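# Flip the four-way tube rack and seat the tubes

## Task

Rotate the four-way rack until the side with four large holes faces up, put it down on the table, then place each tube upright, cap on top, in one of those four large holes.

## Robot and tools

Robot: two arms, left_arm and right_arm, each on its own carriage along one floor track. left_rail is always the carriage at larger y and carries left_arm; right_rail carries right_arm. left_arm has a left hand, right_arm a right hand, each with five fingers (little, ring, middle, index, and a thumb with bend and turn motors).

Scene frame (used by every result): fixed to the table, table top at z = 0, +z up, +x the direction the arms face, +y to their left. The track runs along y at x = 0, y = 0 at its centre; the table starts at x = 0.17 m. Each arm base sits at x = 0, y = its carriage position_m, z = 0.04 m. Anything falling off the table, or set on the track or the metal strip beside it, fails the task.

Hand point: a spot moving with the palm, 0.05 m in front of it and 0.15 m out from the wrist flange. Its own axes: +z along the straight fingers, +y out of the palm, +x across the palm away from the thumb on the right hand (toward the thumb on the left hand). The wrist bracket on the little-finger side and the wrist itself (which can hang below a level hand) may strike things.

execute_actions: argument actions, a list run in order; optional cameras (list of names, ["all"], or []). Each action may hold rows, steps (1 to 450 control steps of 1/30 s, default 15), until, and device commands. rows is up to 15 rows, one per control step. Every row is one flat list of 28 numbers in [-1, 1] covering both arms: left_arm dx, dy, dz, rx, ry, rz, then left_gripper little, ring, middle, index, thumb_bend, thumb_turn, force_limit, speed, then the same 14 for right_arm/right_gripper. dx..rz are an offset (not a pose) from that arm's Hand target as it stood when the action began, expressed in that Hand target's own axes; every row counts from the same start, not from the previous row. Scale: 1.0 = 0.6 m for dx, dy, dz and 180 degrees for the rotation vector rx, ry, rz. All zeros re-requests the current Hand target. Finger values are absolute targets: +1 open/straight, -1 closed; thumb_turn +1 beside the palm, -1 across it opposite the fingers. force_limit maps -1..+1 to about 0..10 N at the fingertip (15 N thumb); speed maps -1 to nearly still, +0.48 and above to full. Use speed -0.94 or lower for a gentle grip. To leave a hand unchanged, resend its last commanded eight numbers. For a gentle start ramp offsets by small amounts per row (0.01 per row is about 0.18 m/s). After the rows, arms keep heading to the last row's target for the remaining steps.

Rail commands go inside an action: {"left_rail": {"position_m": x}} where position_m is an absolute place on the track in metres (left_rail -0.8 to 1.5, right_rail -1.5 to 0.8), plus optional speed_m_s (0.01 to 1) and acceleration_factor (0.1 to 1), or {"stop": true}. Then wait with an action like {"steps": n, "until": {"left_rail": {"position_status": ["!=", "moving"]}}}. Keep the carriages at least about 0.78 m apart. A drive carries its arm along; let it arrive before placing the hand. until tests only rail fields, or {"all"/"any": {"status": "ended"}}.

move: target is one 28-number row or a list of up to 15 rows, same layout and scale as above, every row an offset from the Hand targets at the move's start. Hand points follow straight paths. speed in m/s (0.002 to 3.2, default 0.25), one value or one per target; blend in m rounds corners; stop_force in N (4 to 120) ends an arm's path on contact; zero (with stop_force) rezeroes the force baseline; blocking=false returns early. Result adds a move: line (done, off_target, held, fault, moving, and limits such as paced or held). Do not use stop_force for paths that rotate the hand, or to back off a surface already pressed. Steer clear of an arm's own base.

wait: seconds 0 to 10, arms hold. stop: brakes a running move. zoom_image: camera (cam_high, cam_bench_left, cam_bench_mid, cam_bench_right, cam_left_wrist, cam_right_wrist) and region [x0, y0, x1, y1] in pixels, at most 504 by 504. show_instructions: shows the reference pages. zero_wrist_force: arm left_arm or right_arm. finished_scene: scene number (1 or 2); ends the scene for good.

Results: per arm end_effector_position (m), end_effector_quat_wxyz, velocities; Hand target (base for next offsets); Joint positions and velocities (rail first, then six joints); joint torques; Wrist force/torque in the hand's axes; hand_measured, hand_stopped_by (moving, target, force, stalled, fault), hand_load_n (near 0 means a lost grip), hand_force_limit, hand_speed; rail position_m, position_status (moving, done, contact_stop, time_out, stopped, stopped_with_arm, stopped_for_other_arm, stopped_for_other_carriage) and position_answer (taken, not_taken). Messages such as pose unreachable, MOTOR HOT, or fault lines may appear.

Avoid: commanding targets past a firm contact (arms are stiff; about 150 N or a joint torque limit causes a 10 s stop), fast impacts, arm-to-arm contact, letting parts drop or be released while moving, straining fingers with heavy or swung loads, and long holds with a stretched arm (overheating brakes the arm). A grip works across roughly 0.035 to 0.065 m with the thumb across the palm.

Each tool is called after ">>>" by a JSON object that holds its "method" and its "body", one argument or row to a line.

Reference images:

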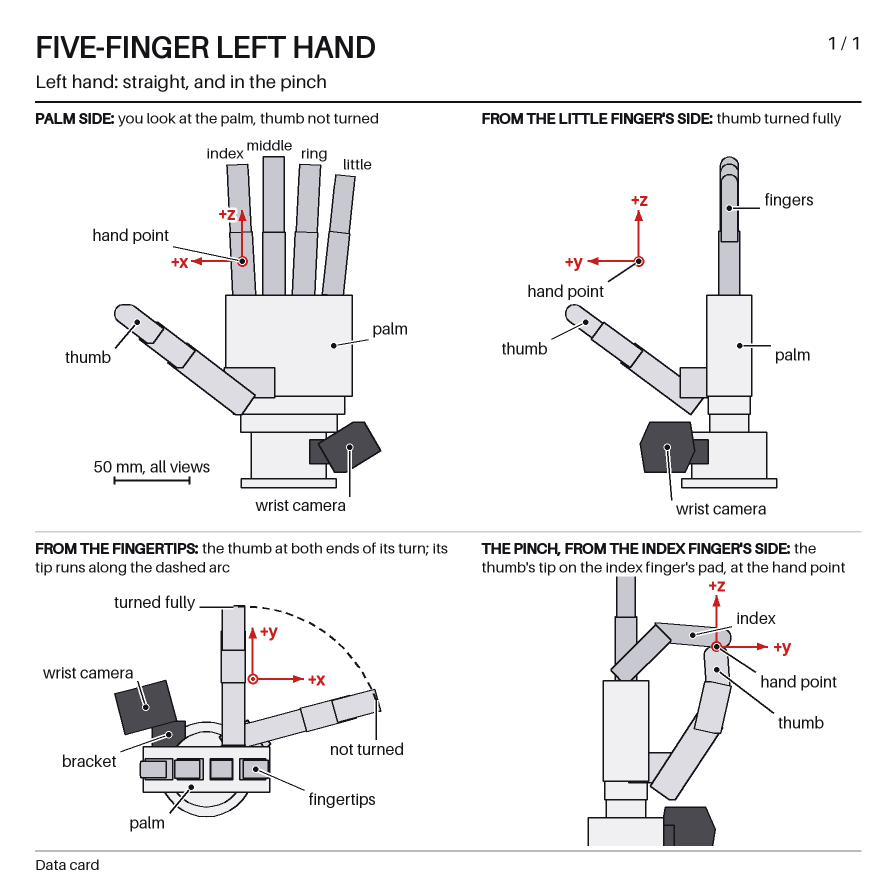

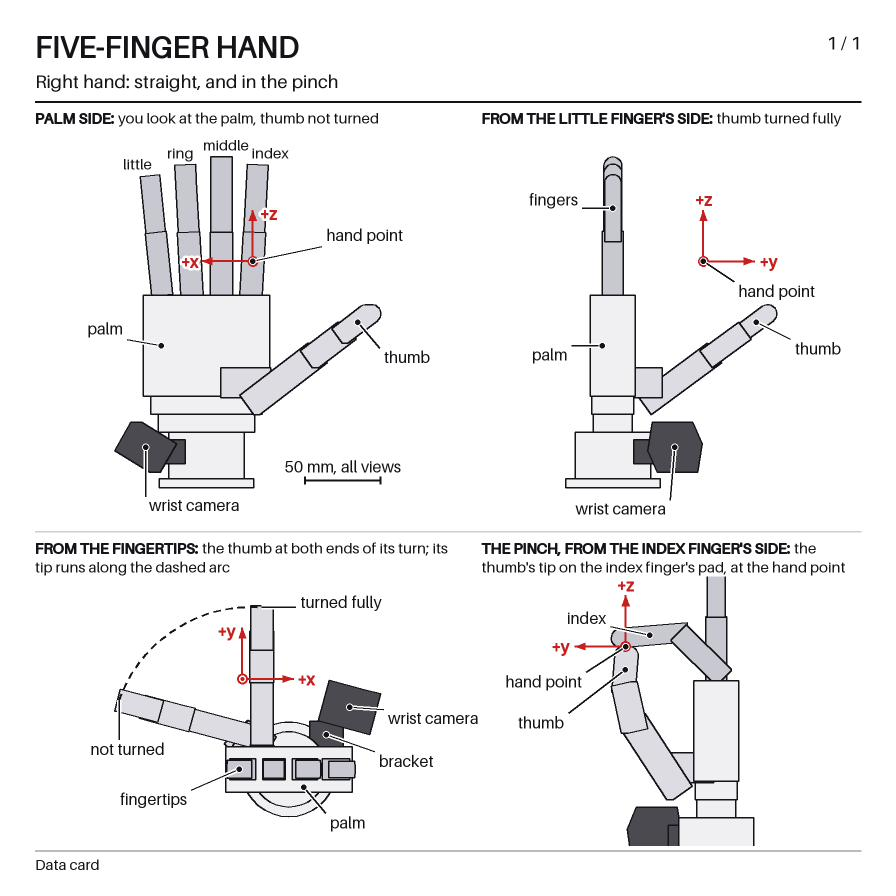

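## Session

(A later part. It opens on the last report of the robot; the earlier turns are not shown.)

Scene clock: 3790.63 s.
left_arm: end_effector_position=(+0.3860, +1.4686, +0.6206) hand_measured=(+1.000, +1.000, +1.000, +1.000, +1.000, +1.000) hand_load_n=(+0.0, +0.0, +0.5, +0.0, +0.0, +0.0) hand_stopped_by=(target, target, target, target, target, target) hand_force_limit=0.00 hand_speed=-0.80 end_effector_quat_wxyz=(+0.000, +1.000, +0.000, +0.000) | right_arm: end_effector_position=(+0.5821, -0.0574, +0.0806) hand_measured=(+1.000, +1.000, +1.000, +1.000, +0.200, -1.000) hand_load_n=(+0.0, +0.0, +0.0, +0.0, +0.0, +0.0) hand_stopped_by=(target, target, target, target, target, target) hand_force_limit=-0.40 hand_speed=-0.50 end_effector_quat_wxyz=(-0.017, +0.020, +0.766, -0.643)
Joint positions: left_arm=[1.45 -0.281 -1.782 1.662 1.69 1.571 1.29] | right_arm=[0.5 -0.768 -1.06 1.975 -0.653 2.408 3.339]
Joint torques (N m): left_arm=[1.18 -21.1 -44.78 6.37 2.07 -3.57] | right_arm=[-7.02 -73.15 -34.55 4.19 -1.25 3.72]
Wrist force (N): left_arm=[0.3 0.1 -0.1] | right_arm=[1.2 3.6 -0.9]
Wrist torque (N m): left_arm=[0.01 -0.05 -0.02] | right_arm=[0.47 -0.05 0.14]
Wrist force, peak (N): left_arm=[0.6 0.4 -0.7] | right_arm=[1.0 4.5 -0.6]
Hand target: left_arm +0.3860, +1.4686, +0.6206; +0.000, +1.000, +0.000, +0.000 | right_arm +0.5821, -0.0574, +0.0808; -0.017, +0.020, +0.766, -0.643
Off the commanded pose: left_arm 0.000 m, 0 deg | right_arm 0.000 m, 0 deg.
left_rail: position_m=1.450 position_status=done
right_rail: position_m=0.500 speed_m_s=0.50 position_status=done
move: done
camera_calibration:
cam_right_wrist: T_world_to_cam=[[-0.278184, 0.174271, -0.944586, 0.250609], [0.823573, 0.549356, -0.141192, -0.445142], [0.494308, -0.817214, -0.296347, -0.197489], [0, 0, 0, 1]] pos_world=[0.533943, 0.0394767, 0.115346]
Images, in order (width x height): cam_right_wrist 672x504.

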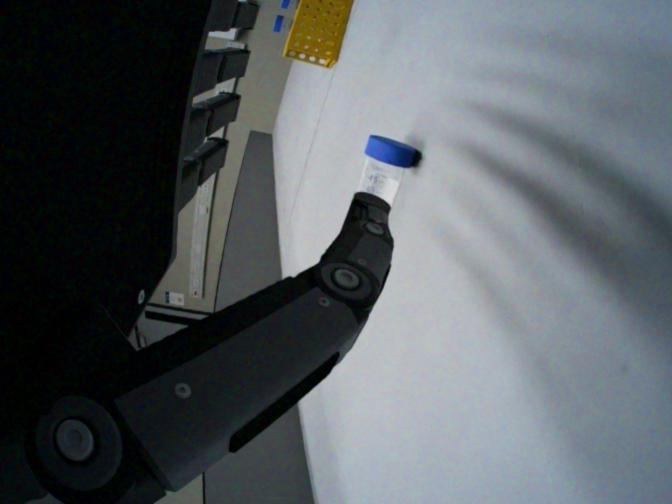

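>>> {"method": "wait", "body": {
  "seconds": 1,
  "cameras": ["cam_high", "cam_right_wrist"]
}}

>>> {"method": "zoom_image", "body": {
  "camera": "cam_high",
  "region": [120, 300, 200, 380]
}}

Scene clock: 3799.70 s.
left_arm: end_effector_position=(+0.3860, +1.4686, +0.6206) hand_measured=(+1.000, +1.000, +1.000, +1.000, +1.000, +1.000) hand_load_n=(+0.0, +0.0, +0.0, +0.0, +0.0, +0.0) hand_stopped_by=(target, target, target, target, target, target) hand_force_limit=0.00 hand_speed=-0.80 end_effector_quat_wxyz=(+0.000, +1.000, +0.000, +0.000) | right_arm: end_effector_position=(+0.5821, -0.0574, +0.0808) hand_measured=(+1.000, +1.000, +1.000, +1.000, +0.200, -1.000) hand_load_n=(+0.0, +0.0, +0.0, +0.0, +0.5, +0.0) hand_stopped_by=(target, target, target, target, target, target) hand_force_limit=-0.40 hand_speed=-0.50 end_effector_quat_wxyz=(-0.017, +0.020, +0.766, -0.643)
Joint positions: left_arm=[1.45 -0.281 -1.782 1.662 1.69 1.571 1.29] | right_arm=[0.5 -0.768 -1.06 1.975 -0.653 2.408 3.339]
Joint torques (N m): left_arm=[1.6 -23.23 -44.33 6.19 2.74 -3.12] | right_arm=[-7.59 -70.51 -34.11 3.6 -1.1 3.22]
Wrist force (N): left_arm=[0.4 -0.3 -0.2] | right_arm=[1.3 3.5 -0.9]
Wrist torque (N m): left_arm=[-0.06 -0.08 0.00] | right_arm=[0.47 -0.06 0.14]
Wrist force, peak (N): left_arm=[0.9 0.3 -0.4] | right_arm=[1.4 3.8 -1.1]
Hand target: left_arm +0.3860, +1.4686, +0.6206; +0.000, +1.000, +0.000, +0.000 | right_arm +0.5821, -0.0574, +0.0808; -0.017, +0.020, +0.766, -0.643
Off the commanded pose: left_arm 0.000 m, 0 deg | right_arm 0.000 m, 0 deg.
left_rail: position_m=1.450 position_status=done
right_rail: position_m=0.500 speed_m_s=0.50 position_status=done
wait: 1.00 s; at rest from the start
camera_calibration:
cam_right_wrist: T_world_to_cam=[[-0.278106, 0.174354, -0.944594, 0.250677], [0.823647, 0.549266, -0.141113, -0.445118], [0.49423, -0.817256, -0.29636, -0.197497], [0, 0, 0, 1]] pos_world=[0.533943, 0.0393764, 0.115446]
Images, in order (width x height): cam_high 504x504, cam_right_wrist 672x504.

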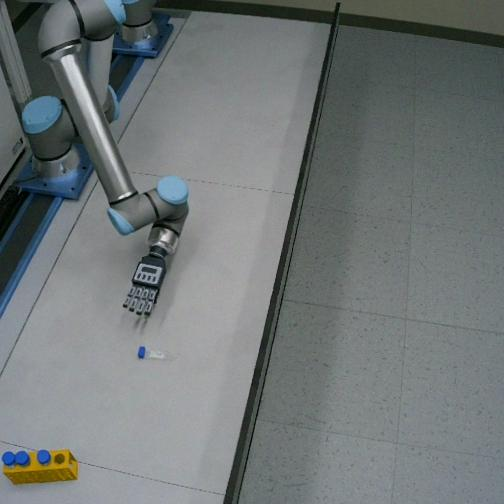

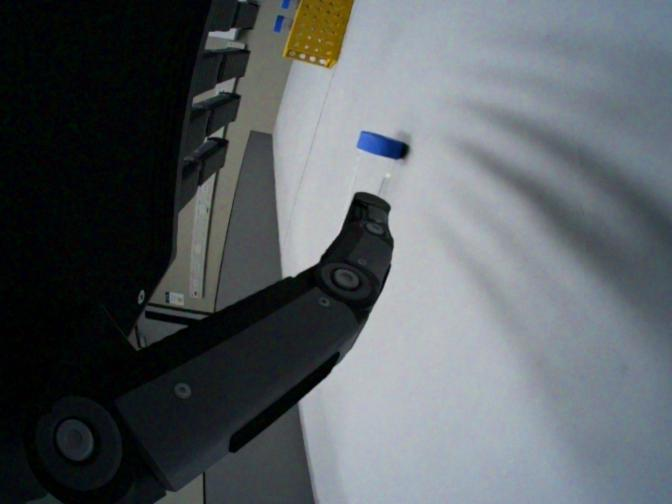

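Scaled by 6.300 from the camera's 504x504 image, which has a finer 720x720 frame.

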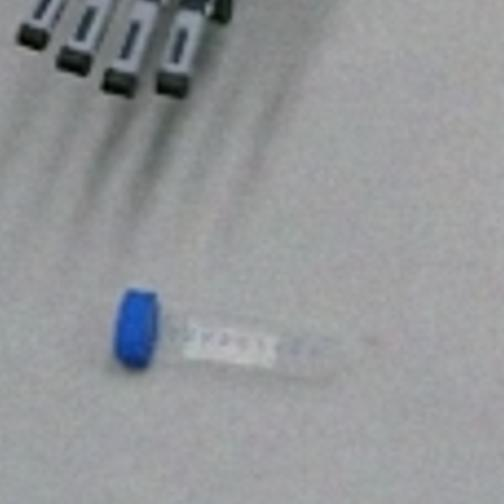

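>>> {"method": "wait", "body": {
  "seconds": 5,
  "cameras": ["cam_high", "cam_right_wrist"]
}}

>>> {"method": "zoom_image", "body": {
  "camera": "cam_high",
  "region": [120, 310, 200, 390]
}}

Scene clock: 3812.90 s.
left_arm: end_effector_position=(+0.3860, +1.4686, +0.6206) hand_measured=(+1.000, +1.000, +1.000, +1.000, +1.000, +1.000) hand_load_n=(+0.0, +0.0, +0.0, +0.0, +0.0, +0.0) hand_stopped_by=(target, target, target, target, target, target) hand_force_limit=0.00 hand_speed=-0.80 end_effector_quat_wxyz=(+0.000, +1.000, +0.000, +0.000) | right_arm: end_effector_position=(+0.5821, -0.0574, +0.0808) hand_measured=(+1.000, +1.000, +1.000, +1.000, +0.200, -1.000) hand_load_n=(+0.0, -0.5, +0.0, +0.0, +0.0, +0.0) hand_stopped_by=(target, target, target, target, target, target) hand_force_limit=-0.40 hand_speed=-0.50 end_effector_quat_wxyz=(-0.017, +0.020, +0.766, -0.643)
Joint positions: left_arm=[1.45 -0.281 -1.782 1.662 1.69 1.571 1.29] | right_arm=[0.5 -0.768 -1.06 1.975 -0.653 2.408 3.339]
Joint torques (N m): left_arm=[1.37 -19.51 -44.7 6.21 2.08 -3.41] | right_arm=[-7.54 -71.01 -34.86 3.49 -1.2 3.37]
Wrist force (N): left_arm=[0.5 0.0 -0.1] | right_arm=[1.2 3.6 -1.2]
Wrist torque (N m): left_arm=[-0.02 -0.09 0.00] | right_arm=[0.49 -0.03 0.14]
Wrist force, peak (N): left_arm=[0.7 -0.6 -0.3] | right_arm=[1.5 4.0 -0.8]
Hand target: left_arm +0.3860, +1.4686, +0.6206; +0.000, +1.000, +0.000, +0.000 | right_arm +0.5821, -0.0574, +0.0808; -0.017, +0.020, +0.766, -0.643
Off the commanded pose: left_arm 0.000 m, 0 deg | right_arm 0.000 m, 0 deg.
left_rail: position_m=1.450 position_status=done
right_rail: position_m=0.500 speed_m_s=0.50 position_status=done
wait: 5.00 s; at rest from the start
camera_calibration:
cam_right_wrist: T_world_to_cam=[[-0.278106, 0.174354, -0.944594, 0.250677], [0.823647, 0.549266, -0.141113, -0.445118], [0.49423, -0.817256, -0.29636, -0.197497], [0, 0, 0, 1]] pos_world=[0.533943, 0.0393764, 0.115446]
Images, in order (width x height): cam_high 504x504, cam_right_wrist 672x504.

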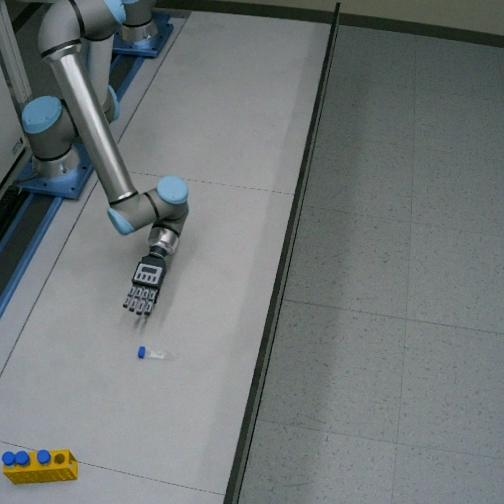

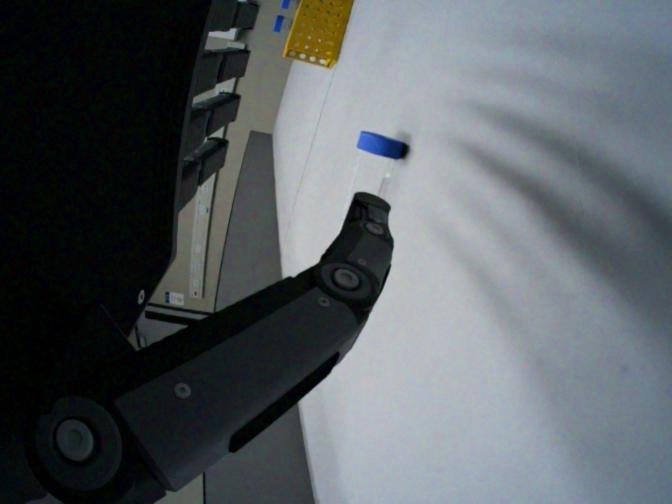

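Scaled by 6.300 from the camera's 504x504 image, which has a finer 720x720 frame.

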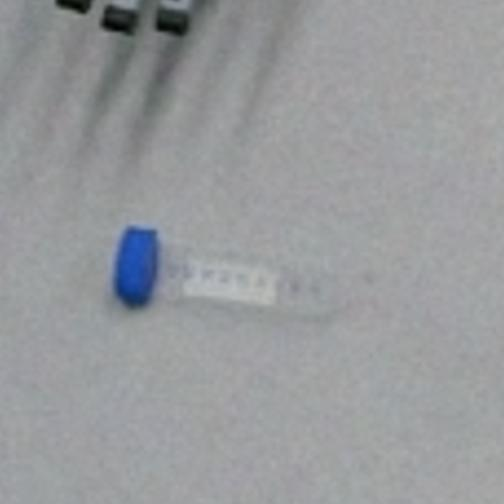

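>>> {"method": "execute_actions", "body": {
  "actions": [
    {"right_rail":{"position_m":0.4,"acceleration_factor":0.8},"steps":300,"until":{"right_rail":{"position_status":["!=","moving"]}}}
  ]
}}

>>> {"method": "move", "body": {
  "target": [0,0,0,0,0,0,1,1,1,1,1,1,0,-0.8,0.0035,-0.0069,0.0389,0,-0.0635,-0.0112,1,1,1,1,0.2,-1,-0.4,-0.5],
  "speed": 0.15,
  "cameras": ["cam_right_wrist"]
}}

>>> {"method": "zoom_image", "body": {
  "camera": "cam_right_wrist",
  "region": [340, 120, 600, 400]
}}

Scene clock: 3823.87 s.
left_arm: end_effector_position=(+0.3860, +1.4686, +0.6206) hand_measured=(+1.000, +1.000, +1.000, +1.000, +1.000, +1.000) hand_load_n=(+0.5, +0.5, +0.0, +0.0, +0.0, +0.0) hand_stopped_by=(target, target, target, target, target, target) hand_force_limit=0.00 hand_speed=-0.80 end_effector_quat_wxyz=(+0.000, +1.000, +0.000, +0.000) | right_arm: end_effector_position=(+0.5821, -0.1574, +0.0808) hand_measured=(+1.000, +1.000, +1.000, +1.000, +0.200, -1.000) hand_load_n=(+0.0, +0.0, +0.0, +0.0, +0.0, +0.0) hand_stopped_by=(target, target, target, target, target, target) hand_force_limit=-0.40 hand_speed=-0.50 end_effector_quat_wxyz=(-0.017, +0.020, +0.766, -0.643)
Joint positions: left_arm=[1.45 -0.281 -1.782 1.662 1.69 1.571 1.29] | right_arm=[0.4 -0.768 -1.06 1.975 -0.653 2.408 3.339]
Joint torques (N m): left_arm=[-0.12 -21.75 -44.63 6.39 2.13 -3.75] | right_arm=[-9.62 -66.57 -28.72 3.21 -0.88 3.58]
Wrist force (N): left_arm=[0.7 0.2 -0.1] | right_arm=[1.5 3.3 -1.0]
Wrist torque (N m): left_arm=[0.02 -0.12 0.01] | right_arm=[0.44 -0.08 0.15]
Wrist force, peak (N): left_arm=[0.5 0.7 -0.6] | right_arm=[1.3 3.7 -1.4]
Hand target: left_arm +0.3860, +1.4686, +0.6206; +0.000, +1.000, +0.000, +0.000 | right_arm +0.5821, -0.1574, +0.0808; -0.017, +0.020, +0.766, -0.643
Off the commanded pose: left_arm 0.000 m, 0 deg | right_arm 0.000 m, 0 deg.
left_rail: position_m=1.450 position_status=done
right_rail: position_m=0.400 speed_m_s=0.50 position_status=done

Scene clock: 3825.23 s.
left_arm: end_effector_position=(+0.3860, +1.4686, +0.6206) hand_measured=(+1.000, +1.000, +1.000, +1.000, +1.000, +1.000) hand_load_n=(+0.0, +0.0, +0.0, +0.0, +0.0, +0.0) hand_stopped_by=(target, target, target, target, target, target) hand_force_limit=0.00 hand_speed=-0.80 end_effector_quat_wxyz=(+0.000, +1.000, +0.000, +0.000) | right_arm: end_effector_position=(+0.5788, -0.1809, +0.0808) hand_measured=(+1.000, +1.000, +1.000, +1.000, +0.200, -1.000) hand_load_n=(+0.0, +0.0, +0.0, -0.5, +0.0, +0.0) hand_stopped_by=(target, target, target, target, target, target) hand_force_limit=-0.40 hand_speed=-0.50 end_effector_quat_wxyz=(+0.048, -0.057, +0.764, -0.641)
Joint positions: left_arm=[1.45 -0.281 -1.782 1.662 1.69 1.571 1.29] | right_arm=[0.4 -0.871 -1.103 2.05 -0.743 2.111 3.248]
Joint torques (N m): left_arm=[1.26 -23.43 -44.48 6.42 2.34 -3.24] | right_arm=[-14.79 -67.24 -16.19 -5.21 -0.99 -3.22]
Wrist force (N): left_arm=[0.4 0.7 -0.3] | right_arm=[1.5 3.3 -1.0]
Wrist torque (N m): left_arm=[0.10 -0.08 -0.02] | right_arm=[0.44 -0.09 0.42]
Wrist force, peak (N): left_arm=[0.8 0.6 -0.3] | right_arm=[1.3 3.7 -1.1]
Hand target: left_arm +0.3860, +1.4686, +0.6206; +0.000, +1.000, +0.000, +0.000 | right_arm +0.5788, -0.1810, +0.0808; +0.048, -0.057, +0.764, -0.641
Off the commanded pose: left_arm 0.000 m, 0 deg | right_arm 0.000 m, 0 deg.
left_rail: position_m=1.450 position_status=done
right_rail: position_m=0.400 speed_m_s=0.50 position_status=done
move: done
camera_calibration:
cam_right_wrist: T_world_to_cam=[[-0.30755, 0.114801, -0.944581, 0.277658], [0.696378, 0.703644, -0.141218, -0.2729], [0.648437, -0.701217, -0.296351, -0.365063], [0, 0, 0, 1]] pos_world=[0.512155, -0.0958392, 0.115546]
Images, in order (width x height): cam_right_wrist 672x504.

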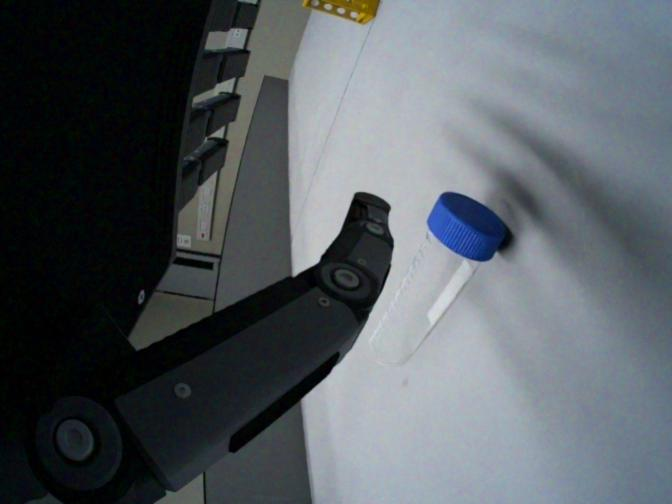

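Scaled by 1.800 from the camera's 672x504 image, which has a finer 960x720 frame.

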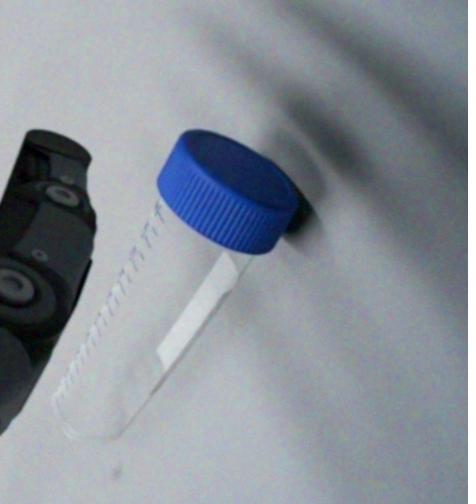

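>>> {"method": "move", "body": {
  "target": [0,0,0,0,0,0,1,1,1,1,1,1,0,-0.8,-0.0115,0.1067,0.016,0,0,0,1,1,1,1,0.2,-1,-0.4,-0.5],
  "speed": 0.1,
  "stop_force": 6,
  "cameras": ["cam_right_wrist"]
}}

Scene clock: 3848.43 s.
left_arm: end_effector_position=(+0.3860, +1.4686, +0.6206) hand_measured=(+1.000, +1.000, +1.000, +1.000, +1.000, +1.000) hand_load_n=(+0.0, +0.0, +0.0, -0.5, +0.0, +0.0) hand_stopped_by=(target, target, target, target, target, target) hand_force_limit=0.00 hand_speed=-0.80 end_effector_quat_wxyz=(+0.000, +1.000, +0.000, +0.000) | right_arm: end_effector_position=(+0.5854, -0.1783, +0.0161) hand_measured=(+1.000, +1.000, +1.000, +1.000, +0.200, -1.000) hand_load_n=(+0.0, +0.0, +0.0, +0.0, +0.0, +0.0) hand_stopped_by=(target, target, target, target, target, target) hand_force_limit=-0.40 hand_speed=-0.50 end_effector_quat_wxyz=(+0.048, -0.057, +0.764, -0.641)
Joint positions: left_arm=[1.45 -0.281 -1.782 1.662 1.69 1.571 1.29] | right_arm=[0.4 -0.859 -0.999 2.052 -0.848 2.122 3.251]
Joint torques (N m): left_arm=[2.19 -22.45 -44.92 6.61 2.12 -3.12] | right_arm=[14.4 -52.05 -29.88 -4.86 2.06 0.25]
Wrist force (N): left_arm=[0.2 -0.2 -0.1] | right_arm=[1.6 3.2 -0.8]
Wrist torque (N m): left_arm=[-0.03 -0.05 -0.01] | right_arm=[0.38 -0.13 0.20]
Wrist force, peak (N): left_arm=[0.9 0.2 -0.9] | right_arm=[1.3 3.8 -1.1]
Hand target: left_arm +0.3860, +1.4686, +0.6206; +0.000, +1.000, +0.000, +0.000 | right_arm +0.5854, -0.1783, +0.0161; +0.048, -0.057, +0.764, -0.641
Off the commanded pose: left_arm 0.000 m, 0 deg | right_arm 0.000 m, 0 deg.
left_rail: position_m=1.450 position_status=done
right_rail: position_m=0.400 speed_m_s=0.50 position_status=done
move: done
camera_calibration:
cam_right_wrist: T_world_to_cam=[[-0.307501, 0.114823, -0.944594, 0.21821], [0.696304, 0.703736, -0.141129, -0.28842], [0.64854, -0.701122, -0.296351, -0.386602], [0, 0, 0, 1]] pos_world=[0.518655, -0.0931392, 0.0508459]
Images, in order (width x height): cam_right_wrist 672x504.

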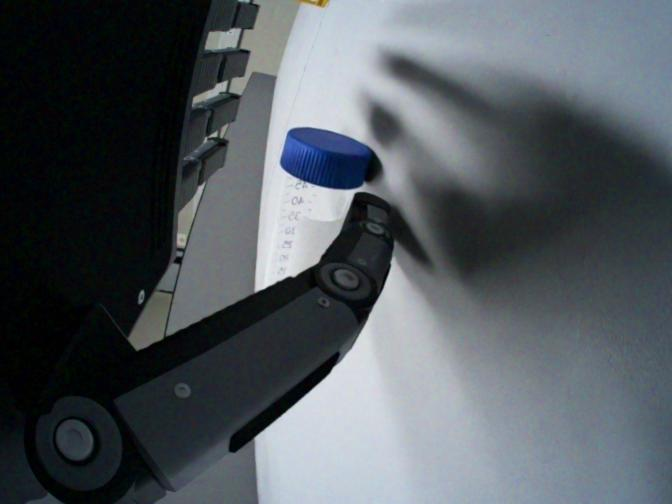

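>>> {"method": "execute_actions", "body": {
  "actions": [
    {"rows":[[0,0,0,0,0,0,1,1,1,1,1,1,0,-0.8,0.002,0,0.002,0,0,0,1,1,0.6,0.6,0.2,-1,-0.8,-0.5],[0,0,0,0,0,0,1,1,1,1,1,1,0,-0.8,0.003,-0.0005,0.004,0,0,0,1,1,0.6,0.6,0.2,-1,-0.8,-0.5]],"steps":40},
    {"rows":[[0,0,0,0,0,0,1,1,1,1,1,1,0,-0.8,0,0,0,0,0,0,1,1,0,0,0.2,-1,-0.8,-0.8]],"steps":120}
  ],
  "cameras": ["cam_right_wrist"]
}}

Scene clock: 3866.60 s.
left_arm: end_effector_position=(+0.3860, +1.4686, +0.6206) hand_measured=(+1.000, +1.000, +1.000, +1.000, +1.000, +1.000) hand_load_n=(+0.0, +0.0, +0.0, +0.0, +0.0, +0.0) hand_stopped_by=(target, target, target, target, target, target) hand_force_limit=0.00 hand_speed=-0.80 end_effector_quat_wxyz=(+0.000, +1.000, +0.000, +0.000) | right_arm: end_effector_position=(+0.5840, -0.1809, +0.0159) hand_measured=(+1.000, +1.000, +0.214, +0.196, +0.202, -1.000) hand_load_n=(+0.0, -0.5, +3.5, +1.5, +3.5, -1.0) hand_stopped_by=(target, target, force, force, target, target) hand_force_limit=-0.80 hand_speed=-0.80 end_effector_quat_wxyz=(+0.048, -0.057, +0.764, -0.641)
Joint positions: left_arm=[1.45 -0.281 -1.782 1.662 1.69 1.571 1.29] | right_arm=[0.4 -0.864 -0.998 2.052 -0.849 2.118 3.249]
Joint torques (N m): left_arm=[0.99 -19.87 -43.4 6.48 2.21 -3.6] | right_arm=[-11.99 -53.94 -15.15 1.07 -0.06 -3.12]
Wrist force (N): left_arm=[0.4 0.1 -0.7] | right_arm=[1.3 2.8 -0.9]
Wrist torque (N m): left_arm=[0.04 -0.10 -0.01] | right_arm=[0.37 -0.08 0.37]
Wrist force, peak (N): left_arm=[0.9 0.4 -0.3] | right_arm=[1.5 3.4 -1.2]
Hand target: left_arm +0.3860, +1.4686, +0.6206; +0.000, +1.000, +0.000, +0.000 | right_arm +0.5839, -0.1809, +0.0159; +0.048, -0.057, +0.764, -0.641
Off the commanded pose: left_arm 0.000 m, 0 deg | right_arm 0.000 m, 0 deg.
left_rail: position_m=1.450 position_status=done
right_rail: position_m=0.400 speed_m_s=0.50 position_status=done
camera_calibration:
cam_right_wrist: T_world_to_cam=[[-0.307567, 0.114758, -0.944581, 0.217928], [0.696274, 0.703748, -0.141216, -0.285553], [0.648541, -0.70112, -0.296353, -0.387647], [0, 0, 0, 1]] pos_world=[0.517255, -0.095839, 0.0506458]
Images, in order (width x height): cam_right_wrist 672x504.

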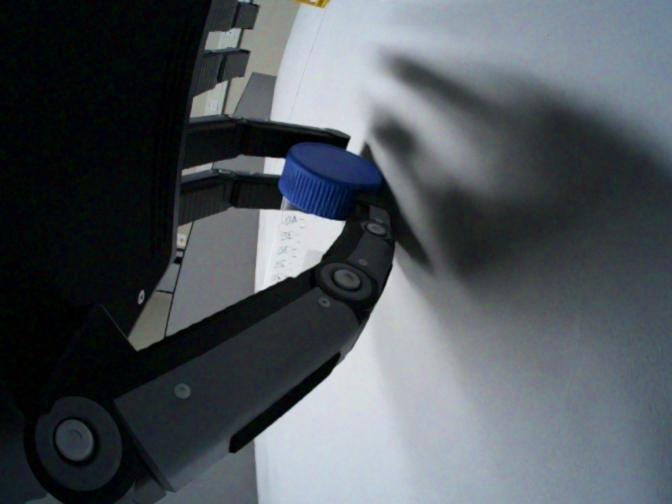

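>>> {"method": "execute_actions", "body": {
  "actions": [
    {"rows":[[0,0,0,0,0,0,1,1,1,1,1,1,0,-0.8,0,0,0,0,0,0,1,1,-0.1,-0.1,0.2,-1,-0.4,-0.7]],"steps":45}
  ],
  "cameras": ["cam_right_wrist"]
}}

>>> {"method": "move", "body": {
  "target": [
    [0,0,0,0,0,0,1,1,1,1,1,1,0,-0.8,0,-0.1,-0.018,0,0,0,1,1,-0.1,-0.1,0.2,-1,-0.4,-0.7],
    [0,0,0,0,0,0,1,1,1,1,1,1,0,-0.8,0,-0.4,-0.07,0.0437,0.0437,-0.498,1,1,-0.1,-0.1,0.2,-1,-0.4,-0.7]
  ],
  "speed": 0.25,
  "blend": 0.02,
  "cameras": ["cam_right_wrist"]
}}

Scene clock: 3873.87 s.
left_arm: end_effector_position=(+0.3860, +1.4686, +0.6206) hand_measured=(+1.000, +1.000, +1.000, +1.000, +1.000, +1.000) hand_load_n=(+0.0, +0.0, +0.0, +0.0, +0.0, +0.0) hand_stopped_by=(target, target, target, target, target, target) hand_force_limit=0.00 hand_speed=-0.80 end_effector_quat_wxyz=(+0.000, +1.000, +0.000, +0.000) | right_arm: end_effector_position=(+0.5839, -0.1809, +0.0159) hand_measured=(+1.000, +1.000, +0.214, +0.172, +0.202, -1.000) hand_load_n=(+0.0, +0.0, +2.0, +2.5, +4.5, -1.0) hand_stopped_by=(target, target, force, force, target, target) hand_force_limit=-0.40 hand_speed=-0.70 end_effector_quat_wxyz=(+0.048, -0.057, +0.764, -0.641)
Joint positions: left_arm=[1.45 -0.281 -1.782 1.662 1.69 1.571 1.29] | right_arm=[0.4 -0.864 -0.998 2.052 -0.849 2.118 3.249]
Joint torques (N m): left_arm=[0.64 -20.67 -44.3 6.28 2.57 -3.37] | right_arm=[-8.95 -56.6 -14.68 1.58 1.45 -3.43]
Wrist force (N): left_arm=[0.3 0.0 -0.4] | right_arm=[1.1 3.2 -1.0]
Wrist torque (N m): left_arm=[0.00 -0.07 -0.02] | right_arm=[0.39 -0.04 0.36]
Wrist force, peak (N): left_arm=[1.0 0.3 0.0] | right_arm=[1.2 3.6 -1.0]
Hand target: left_arm +0.3860, +1.4686, +0.6206; +0.000, +1.000, +0.000, +0.000 | right_arm +0.5839, -0.1809, +0.0159; +0.048, -0.057, +0.764, -0.641
Off the commanded pose: left_arm 0.000 m, 0 deg | right_arm 0.000 m, 0 deg.
left_rail: position_m=1.450 position_status=done
right_rail: position_m=0.400 speed_m_s=0.50 position_status=done
camera_calibration:
cam_right_wrist: T_world_to_cam=[[-0.307567, 0.114758, -0.944581, 0.217928], [0.696274, 0.703748, -0.141216, -0.285553], [0.648541, -0.70112, -0.296353, -0.387647], [0, 0, 0, 1]] pos_world=[0.517255, -0.095839, 0.0506458]
Images, in order (width x height): cam_right_wrist 672x504.

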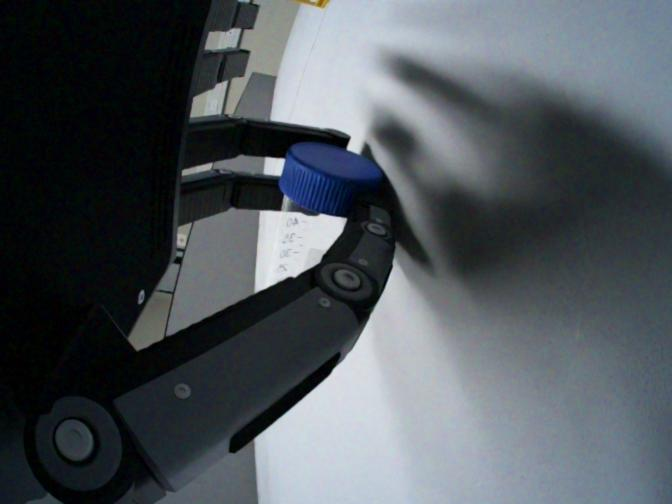

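Scene clock: 3877.97 s.
left_arm: end_effector_position=(+0.3860, +1.4686, +0.6206) hand_measured=(+1.000, +1.000, +1.000, +1.000, +1.000, +1.000) hand_load_n=(+0.0, +0.0, +0.5, +0.0, +0.0, +0.0) hand_stopped_by=(target, target, target, target, target, target) hand_force_limit=0.00 hand_speed=-0.80 end_effector_quat_wxyz=(+0.000, +1.000, +0.000, +0.000) | right_arm: end_effector_position=(+0.5840, -0.1812, +0.2596) hand_measured=(+1.000, +1.000, +0.214, +0.172, +0.202, -1.000) hand_load_n=(+0.0, +0.0, +2.5, +3.0, +4.5, -1.0) hand_stopped_by=(target, target, force, force, target, target) hand_force_limit=-0.40 hand_speed=-0.70 end_effector_quat_wxyz=(+0.461, +0.535, -0.462, +0.537)
Joint positions: left_arm=[1.45 -0.281 -1.782 1.662 1.69 1.571 1.29] | right_arm=[0.4 -0.732 -1.191 1.917 -0.726 2.26 1.573]
Joint torques (N m): left_arm=[3.1 -20.44 -44.11 6.32 2.2 -3.08] | right_arm=[15.13 -69.04 -24.56 -5.75 -1.67 -3.64]
Wrist force (N): left_arm=[0.6 0.1 -0.6] | right_arm=[-1.4 1.6 -1.0]
Wrist torque (N m): left_arm=[0.03 -0.13 0.01] | right_arm=[0.31 0.32 0.22]
Wrist force, peak (N): left_arm=[0.9 -0.3 -0.6] | right_arm=[1.4 4.8 -0.8]
Hand target: left_arm +0.3860, +1.4686, +0.6206; +0.000, +1.000, +0.000, +0.000 | right_arm +0.5839, -0.1812, +0.2596; +0.461, +0.535, -0.462, +0.537
Off the commanded pose: left_arm 0.000 m, 0 deg | right_arm 0.000 m, 0 deg.
left_rail: position_m=1.450 position_status=done
right_rail: position_m=0.400 speed_m_s=0.50 position_status=done
move: done
camera_calibration:
cam_right_wrist: T_world_to_cam=[[-0.946783, -0.149903, 0.284834, 0.454259], [-0.320671, 0.515674, -0.794513, 0.478338], [-0.0277813, -0.84357, -0.536301, 0.115741], [0, 0, 0, 1]] pos_world=[0.586689, -0.0809356, 0.31273]
Images, in order (width x height): cam_right_wrist 672x504.

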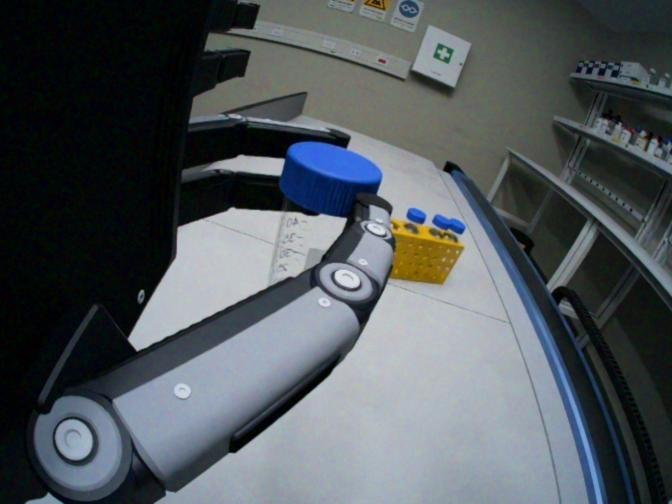

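>>> {"method": "execute_actions", "body": {
  "actions": [
    {"right_rail":{"position_m":0.0,"acceleration_factor":0.6},"steps":250,"until":{"right_rail":{"position_status":["!=","moving"]}}}
  ]
}}

>>> {"method": "move", "body": {
  "target": [0,0,0,0,0,0,1,1,1,1,1,1,0,-0.8,-0.041,0.1798,-0.04,0.0522,0,0,1,1,-0.1,-0.1,0.2,-1,-0.4,-0.7],
  "speed": 0.2,
  "cameras": ["cam_high","cam_bench_right","cam_bench_mid","cam_right_wrist"]
}}

>>> {"method": "zoom_image", "body": {
  "camera": "cam_bench_right",
  "region": [370, 260, 450, 340]
}}

>>> {"method": "zoom_image", "body": {
  "camera": "cam_high",
  "region": [0, 404, 100, 504]
}}

Scene clock: 3906.43 s.
left_arm: end_effector_position=(+0.3860, +1.4686, +0.6206) hand_measured=(+1.000, +1.000, +1.000, +1.000, +1.000, +1.000) hand_load_n=(+0.0, +0.0, +0.0, +0.0, +0.0, +0.0) hand_stopped_by=(target, target, target, target, target, target) hand_force_limit=0.00 hand_speed=-0.80 end_effector_quat_wxyz=(+0.000, +1.000, +0.000, +0.000) | right_arm: end_effector_position=(+0.5839, -0.5812, +0.2596) hand_measured=(+1.000, +1.000, +0.214, +0.172, +0.202, -1.000) hand_load_n=(+0.0, +0.0, +2.5, +3.0, +4.0, -1.0) hand_stopped_by=(target, target, force, force, target, target) hand_force_limit=-0.40 hand_speed=-0.70 end_effector_quat_wxyz=(+0.461, +0.535, -0.462, +0.537)
Joint positions: left_arm=[1.45 -0.281 -1.782 1.662 1.69 1.571 1.29] | right_arm=[0 -0.732 -1.191 1.917 -0.726 2.26 1.573]
Joint torques (N m): left_arm=[2.7 -22.81 -43.98 6.28 2.54 -3.16] | right_arm=[-4.77 -58.35 -31.37 -4.84 -1.4 -3.32]
Wrist force (N): left_arm=[0.2 -0.3 -0.5] | right_arm=[-1.4 1.9 -1.0]
Wrist torque (N m): left_arm=[-0.05 -0.06 0.00] | right_arm=[0.36 0.31 0.23]
Wrist force, peak (N): left_arm=[0.9 0.4 -0.7] | right_arm=[-1.5 1.8 -1.5]
Hand target: left_arm +0.3860, +1.4686, +0.6206; +0.000, +1.000, +0.000, +0.000 | right_arm +0.5839, -0.5812, +0.2596; +0.461, +0.535, -0.462, +0.537
Off the commanded pose: left_arm 0.000 m, 0 deg | right_arm 0.000 m, 0 deg.
left_rail: position_m=1.450 position_status=done
right_rail: position_m=0.000 speed_m_s=0.50 position_status=done

Scene clock: 3907.77 s.
left_arm: end_effector_position=(+0.3860, +1.4686, +0.6206) hand_measured=(+1.000, +1.000, +1.000, +1.000, +1.000, +1.000) hand_load_n=(+0.0, +0.0, +0.0, +0.0, +0.5, +0.0) hand_stopped_by=(target, target, target, target, target, target) hand_force_limit=0.00 hand_speed=-0.80 end_effector_quat_wxyz=(+0.000, +1.000, +0.000, +0.000) | right_arm: end_effector_position=(+0.4738, -0.5736, +0.2348) hand_measured=(+1.000, +1.000, +0.214, +0.172, +0.202, -1.000) hand_load_n=(+0.0, +0.0, +2.0, +3.0, +4.5, -1.0) hand_stopped_by=(target, target, force, force, target, target) hand_force_limit=-0.40 hand_speed=-0.70 end_effector_quat_wxyz=(+0.415, +0.571, -0.416, +0.573)
Joint positions: left_arm=[1.45 -0.281 -1.782 1.662 1.69 1.571 1.29] | right_arm=[0 -0.919 -1.345 2.203 -0.859 1.908 1.573]
Joint torques (N m): left_arm=[1.17 -17.68 -44.21 6.41 2.47 -3.57] | right_arm=[-15.5 -53.93 -20.38 -6.22 -1.39 -3.61]
Wrist force (N): left_arm=[0.5 0.0 -0.3] | right_arm=[-1.1 1.5 -1.4]
Wrist torque (N m): left_arm=[0.00 -0.10 0.00] | right_arm=[0.33 0.26 0.24]
Wrist force, peak (N): left_arm=[1.0 0.1 -0.3] | right_arm=[-1.9 2.6 -1.9]
Hand target: left_arm +0.3860, +1.4686, +0.6206; +0.000, +1.000, +0.000, +0.000 | right_arm +0.4737, -0.5736, +0.2348; +0.415, +0.571, -0.416, +0.573
Off the commanded pose: left_arm 0.000 m, 0 deg | right_arm 0.000 m, 0 deg.
left_rail: position_m=1.450 position_status=done
right_rail: position_m=0.000 speed_m_s=0.50 position_status=done
move: done
camera_calibration:
cam_right_wrist: T_world_to_cam=[[-0.909548, -0.302313, 0.285184, 0.193142], [-0.400729, 0.456028, -0.794642, 0.629454], [0.110179, -0.837046, -0.535924, -0.293289], [0, 0, 0, 1]] pos_world=[0.460227, -0.474156, 0.287928]
Images, in order (width x height): cam_high 504x504, cam_bench_mid 504x504, cam_bench_right 504x504, cam_right_wrist 672x504.

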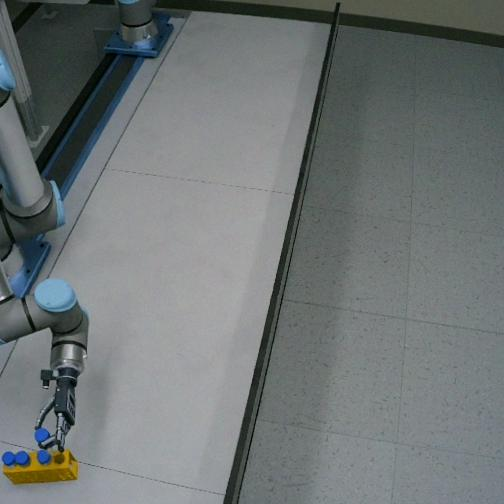

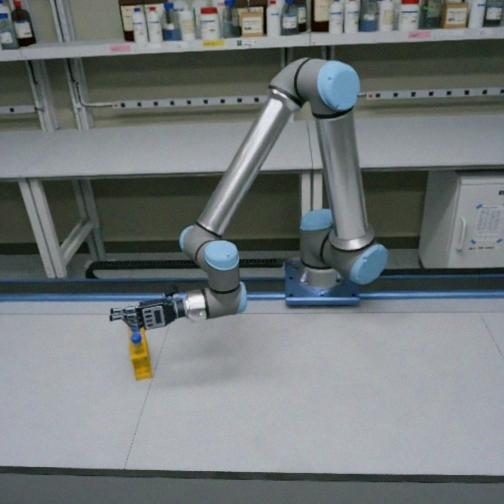

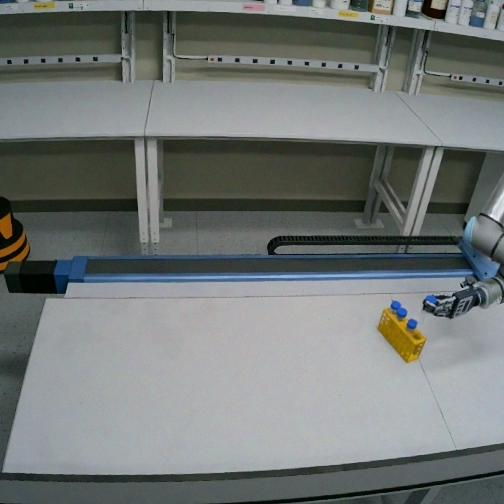

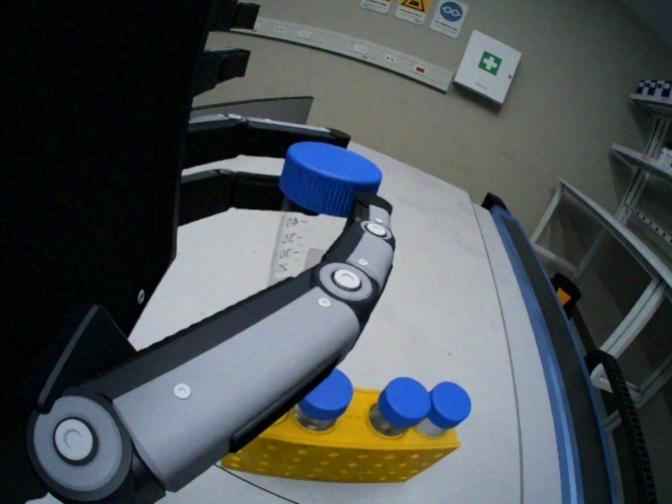

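Scaled by 6.300 from the camera's 504x504 image, which has a finer 720x720 frame.

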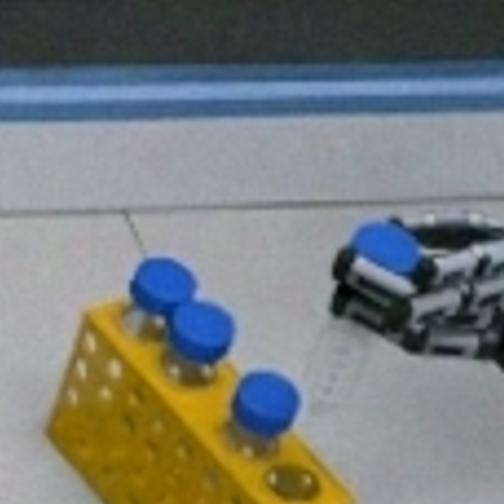

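Scaled by 5.040 from the camera's 504x504 image, which has a finer 720x720 frame.

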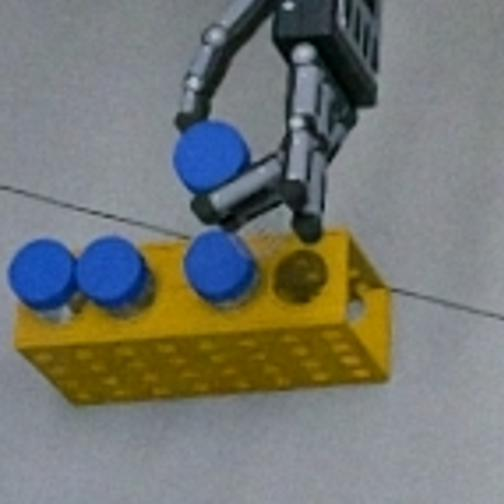

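>>> {"method": "move", "body": {
  "target": [0,0,0,0,0,0,1,1,1,1,1,1,0,-0.8,-0.116,-0.0018,0,0,0,0,1,1,-0.1,-0.1,0.2,-1,-0.4,-0.7],
  "speed": 0.08,
  "stop_force": 5
}}

>>> {"method": "move", "body": {
  "target": [0,0,0,0,0,0,1,1,1,1,1,1,0,-0.8,-0.07,0,0,0,0,0,1,1,-0.1,-0.1,0.2,-1,-0.4,-0.7],
  "speed": 0.04,
  "stop_force": 5,
  "cameras": ["cam_high","cam_bench_right","cam_right_wrist"]
}}

>>> {"method": "zoom_image", "body": {
  "camera": "cam_bench_right",
  "region": [370, 260, 450, 340]
}}

Scene clock: 3930.67 s.
left_arm: end_effector_position=(+0.3860, +1.4686, +0.6206) hand_measured=(+1.000, +1.000, +1.000, +1.000, +1.000, +1.000) hand_load_n=(+0.0, +0.0, +0.0, +0.0, +0.0, +0.0) hand_stopped_by=(target, target, target, target, target, target) hand_force_limit=0.00 hand_speed=-0.80 end_effector_quat_wxyz=(+0.000, +1.000, +0.000, +0.000) | right_arm: end_effector_position=(+0.4749, -0.5733, +0.1652) hand_measured=(+1.000, +1.000, +0.214, +0.172, +0.202, -1.000) hand_load_n=(+0.0, +0.0, +2.5, +2.5, +4.0, -1.0) hand_stopped_by=(target, target, force, force, target, target) hand_force_limit=-0.40 hand_speed=-0.70 end_effector_quat_wxyz=(+0.415, +0.571, -0.416, +0.573)
Joint positions: left_arm=[1.45 -0.281 -1.782 1.662 1.69 1.571 1.29] | right_arm=[0 -0.917 -1.229 2.234 -1.005 1.91 1.573]
Joint torques (N m): left_arm=[2.18 -21.61 -45.73 6.43 2.37 -3.2] | right_arm=[14.79 -39.87 -16.81 -6.24 1.84 -3.95]
Wrist force (N): left_arm=[0.1 -0.2 -0.3] | right_arm=[-1.4 1.6 -1.6]
Wrist torque (N m): left_arm=[-0.04 -0.03 -0.02] | right_arm=[0.36 0.34 0.19]
Wrist force, peak (N): left_arm=[1.1 0.0 -0.2] | right_arm=[-1.5 1.6 -2.1]
Hand target: left_arm +0.3860, +1.4686, +0.6206; +0.000, +1.000, +0.000, +0.000 | right_arm +0.4749, -0.5733, +0.1652; +0.415, +0.571, -0.416, +0.573
Off the commanded pose: left_arm 0.000 m, 0 deg | right_arm 0.000 m, 0 deg.
left_rail: position_m=1.450 position_status=done
right_rail: position_m=0.000 speed_m_s=0.50 position_status=done
move: done

Scene clock: 3932.77 s.
left_arm: end_effector_position=(+0.3860, +1.4686, +0.6206) hand_measured=(+1.000, +1.000, +1.000, +1.000, +1.000, +1.000) hand_load_n=(+0.0, +0.0, +0.0, +0.0, +0.0, +0.0) hand_stopped_by=(target, target, target, target, target, target) hand_force_limit=0.00 hand_speed=-0.80 end_effector_quat_wxyz=(+0.000, +1.000, +0.000, +0.000) | right_arm: end_effector_position=(+0.4750, -0.5733, +0.1232) hand_measured=(+1.000, +1.000, +0.214, +0.172, +0.202, -1.000) hand_load_n=(+0.0, +0.0, +2.5, +2.5, +4.5, -1.0) hand_stopped_by=(target, target, force, force, target, target) hand_force_limit=-0.40 hand_speed=-0.70 end_effector_quat_wxyz=(+0.415, +0.571, -0.416, +0.573)
Joint positions: left_arm=[1.45 -0.281 -1.782 1.662 1.69 1.571 1.29] | right_arm=[0 -0.917 -1.154 2.245 -1.092 1.91 1.573]
Joint torques (N m): left_arm=[-0.15 -22.84 -44.7 6.52 2.46 -3.19] | right_arm=[14.24 -41.1 -12.67 -6.21 1.8 -3.08]
Wrist force (N): left_arm=[0.5 0.2 -0.6] | right_arm=[-1.3 1.9 -1.5]
Wrist torque (N m): left_arm=[0.03 -0.10 -0.01] | right_arm=[0.35 0.34 0.20]
Wrist force, peak (N): left_arm=[0.9 0.8 -0.2] | right_arm=[-1.3 2.0 -1.8]
Hand target: left_arm +0.3860, +1.4686, +0.6206; +0.000, +1.000, +0.000, +0.000 | right_arm +0.4750, -0.5733, +0.1232; +0.415, +0.571, -0.416, +0.573
Off the commanded pose: left_arm 0.000 m, 0 deg | right_arm 0.000 m, 0 deg.
left_rail: position_m=1.450 position_status=done
right_rail: position_m=0.000 speed_m_s=0.50 position_status=done
move: done
camera_calibration:
cam_right_wrist: T_world_to_cam=[[-0.909537, -0.30239, 0.285135, 0.226118], [-0.400725, 0.455994, -0.794663, 0.541102], [0.110278, -0.837036, -0.535919, -0.353022], [0, 0, 0, 1]] pos_world=[0.461427, -0.473855, 0.176328]
Images, in order (width x height): cam_high 504x504, cam_bench_right 504x504, cam_right_wrist 672x504.

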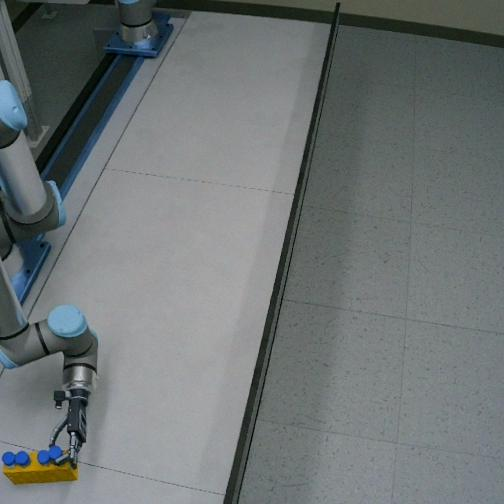

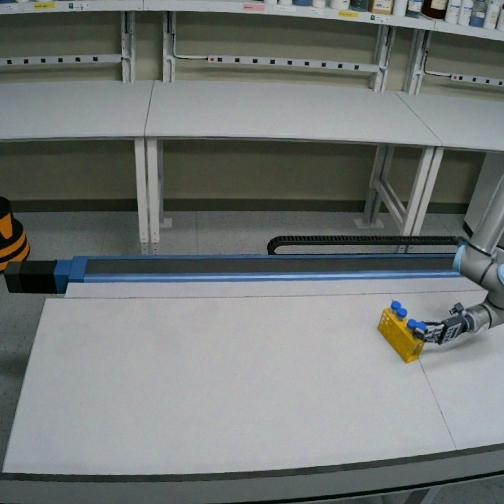

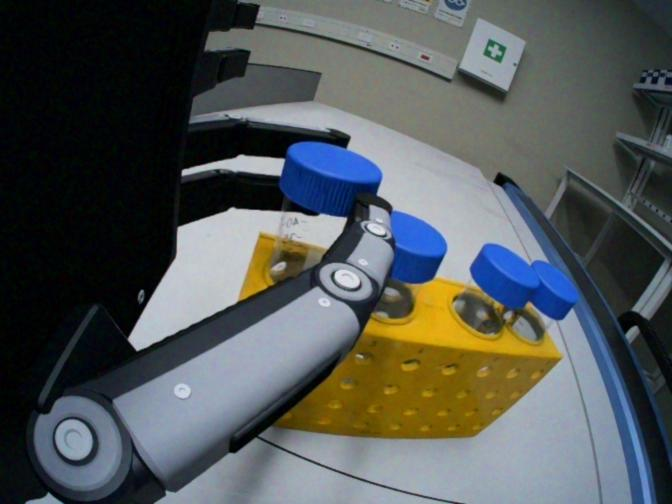

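Scaled by 6.300 from the camera's 504x504 image, which has a finer 720x720 frame.

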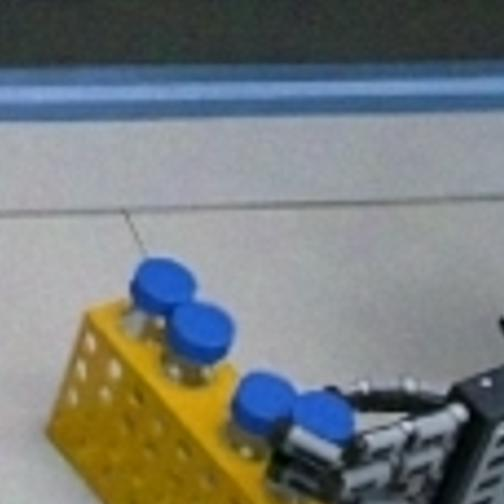

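>>> {"method": "move", "body": {
  "target": [0,0,0,0,0,0,1,1,1,1,1,1,0,-0.8,-0.032,0,0,0,0,0,1,1,-0.1,-0.1,0.2,-1,-0.4,-0.7],
  "speed": 0.02,
  "stop_force": 4,
  "cameras": ["cam_right_wrist"]
}}

>>> {"method": "zoom_image", "body": {
  "camera": "cam_right_wrist",
  "region": [220, 100, 500, 380]
}}

Scene clock: 3939.97 s.
left_arm: end_effector_position=(+0.3860, +1.4686, +0.6206) hand_measured=(+1.000, +1.000, +1.000, +1.000, +1.000, +1.000) hand_load_n=(+0.0, +0.0, +0.0, +0.0, +0.0, +0.0) hand_stopped_by=(target, target, target, target, target, target) hand_force_limit=0.00 hand_speed=-0.80 end_effector_quat_wxyz=(+0.000, +1.000, +0.000, +0.000) | right_arm: end_effector_position=(+0.4751, -0.5733, +0.1042) hand_measured=(+1.000, +1.000, +0.214, +0.172, +0.202, -1.000) hand_load_n=(+0.0, +0.0, +2.0, +2.5, +4.5, -1.5) hand_stopped_by=(target, target, force, force, target, target) hand_force_limit=-0.40 hand_speed=-0.70 end_effector_quat_wxyz=(+0.415, +0.571, -0.416, +0.573)
Joint positions: left_arm=[1.45 -0.281 -1.782 1.662 1.69 1.571 1.29] | right_arm=[0 -0.917 -1.118 2.248 -1.131 1.91 1.573]
Joint torques (N m): left_arm=[2.45 -24.14 -44.84 6.36 2.41 -2.99] | right_arm=[14.53 -55.58 -11.27 2.09 2.18 -0.66]
Wrist force (N): left_arm=[0.5 0.1 0.0] | right_arm=[4.1 1.9 -1.9]
Wrist torque (N m): left_arm=[-0.01 -0.08 0.00] | right_arm=[0.34 0.43 0.28]
Wrist force, peak (N): left_arm=[0.8 0.3 -0.9] | right_arm=[4.1 2.0 -2.0]
Hand target: left_arm +0.3860, +1.4686, +0.6206; +0.000, +1.000, +0.000, +0.000 | right_arm +0.4751, -0.5733, +0.1042; +0.415, +0.571, -0.416, +0.573
Off the commanded pose: left_arm 0.000 m, 0 deg | right_arm 0.000 m, 0 deg.
left_rail: position_m=1.450 position_status=done
right_rail: position_m=0.000 speed_m_s=0.50 position_status=done
move: contact (right_arm)
camera_calibration:
cam_right_wrist: T_world_to_cam=[[-0.90954, -0.302366, 0.285151, 0.231546], [-0.400721, 0.455957, -0.794686, 0.525987], [0.11027, -0.837065, -0.535876, -0.363221], [0, 0, 0, 1]] pos_world=[0.461427, -0.473856, 0.157328]
Images, in order (width x height): cam_right_wrist 672x504.

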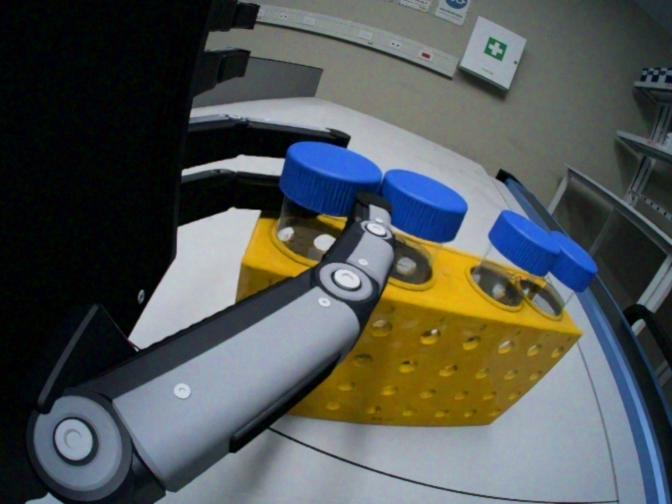

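Scaled by 1.800 from the camera's 672x504 image, which has a finer 960x720 frame.

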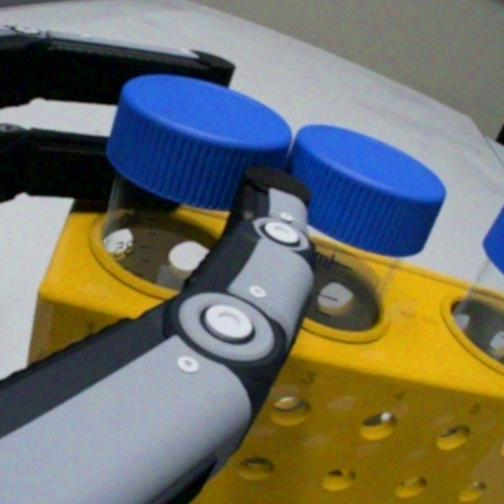

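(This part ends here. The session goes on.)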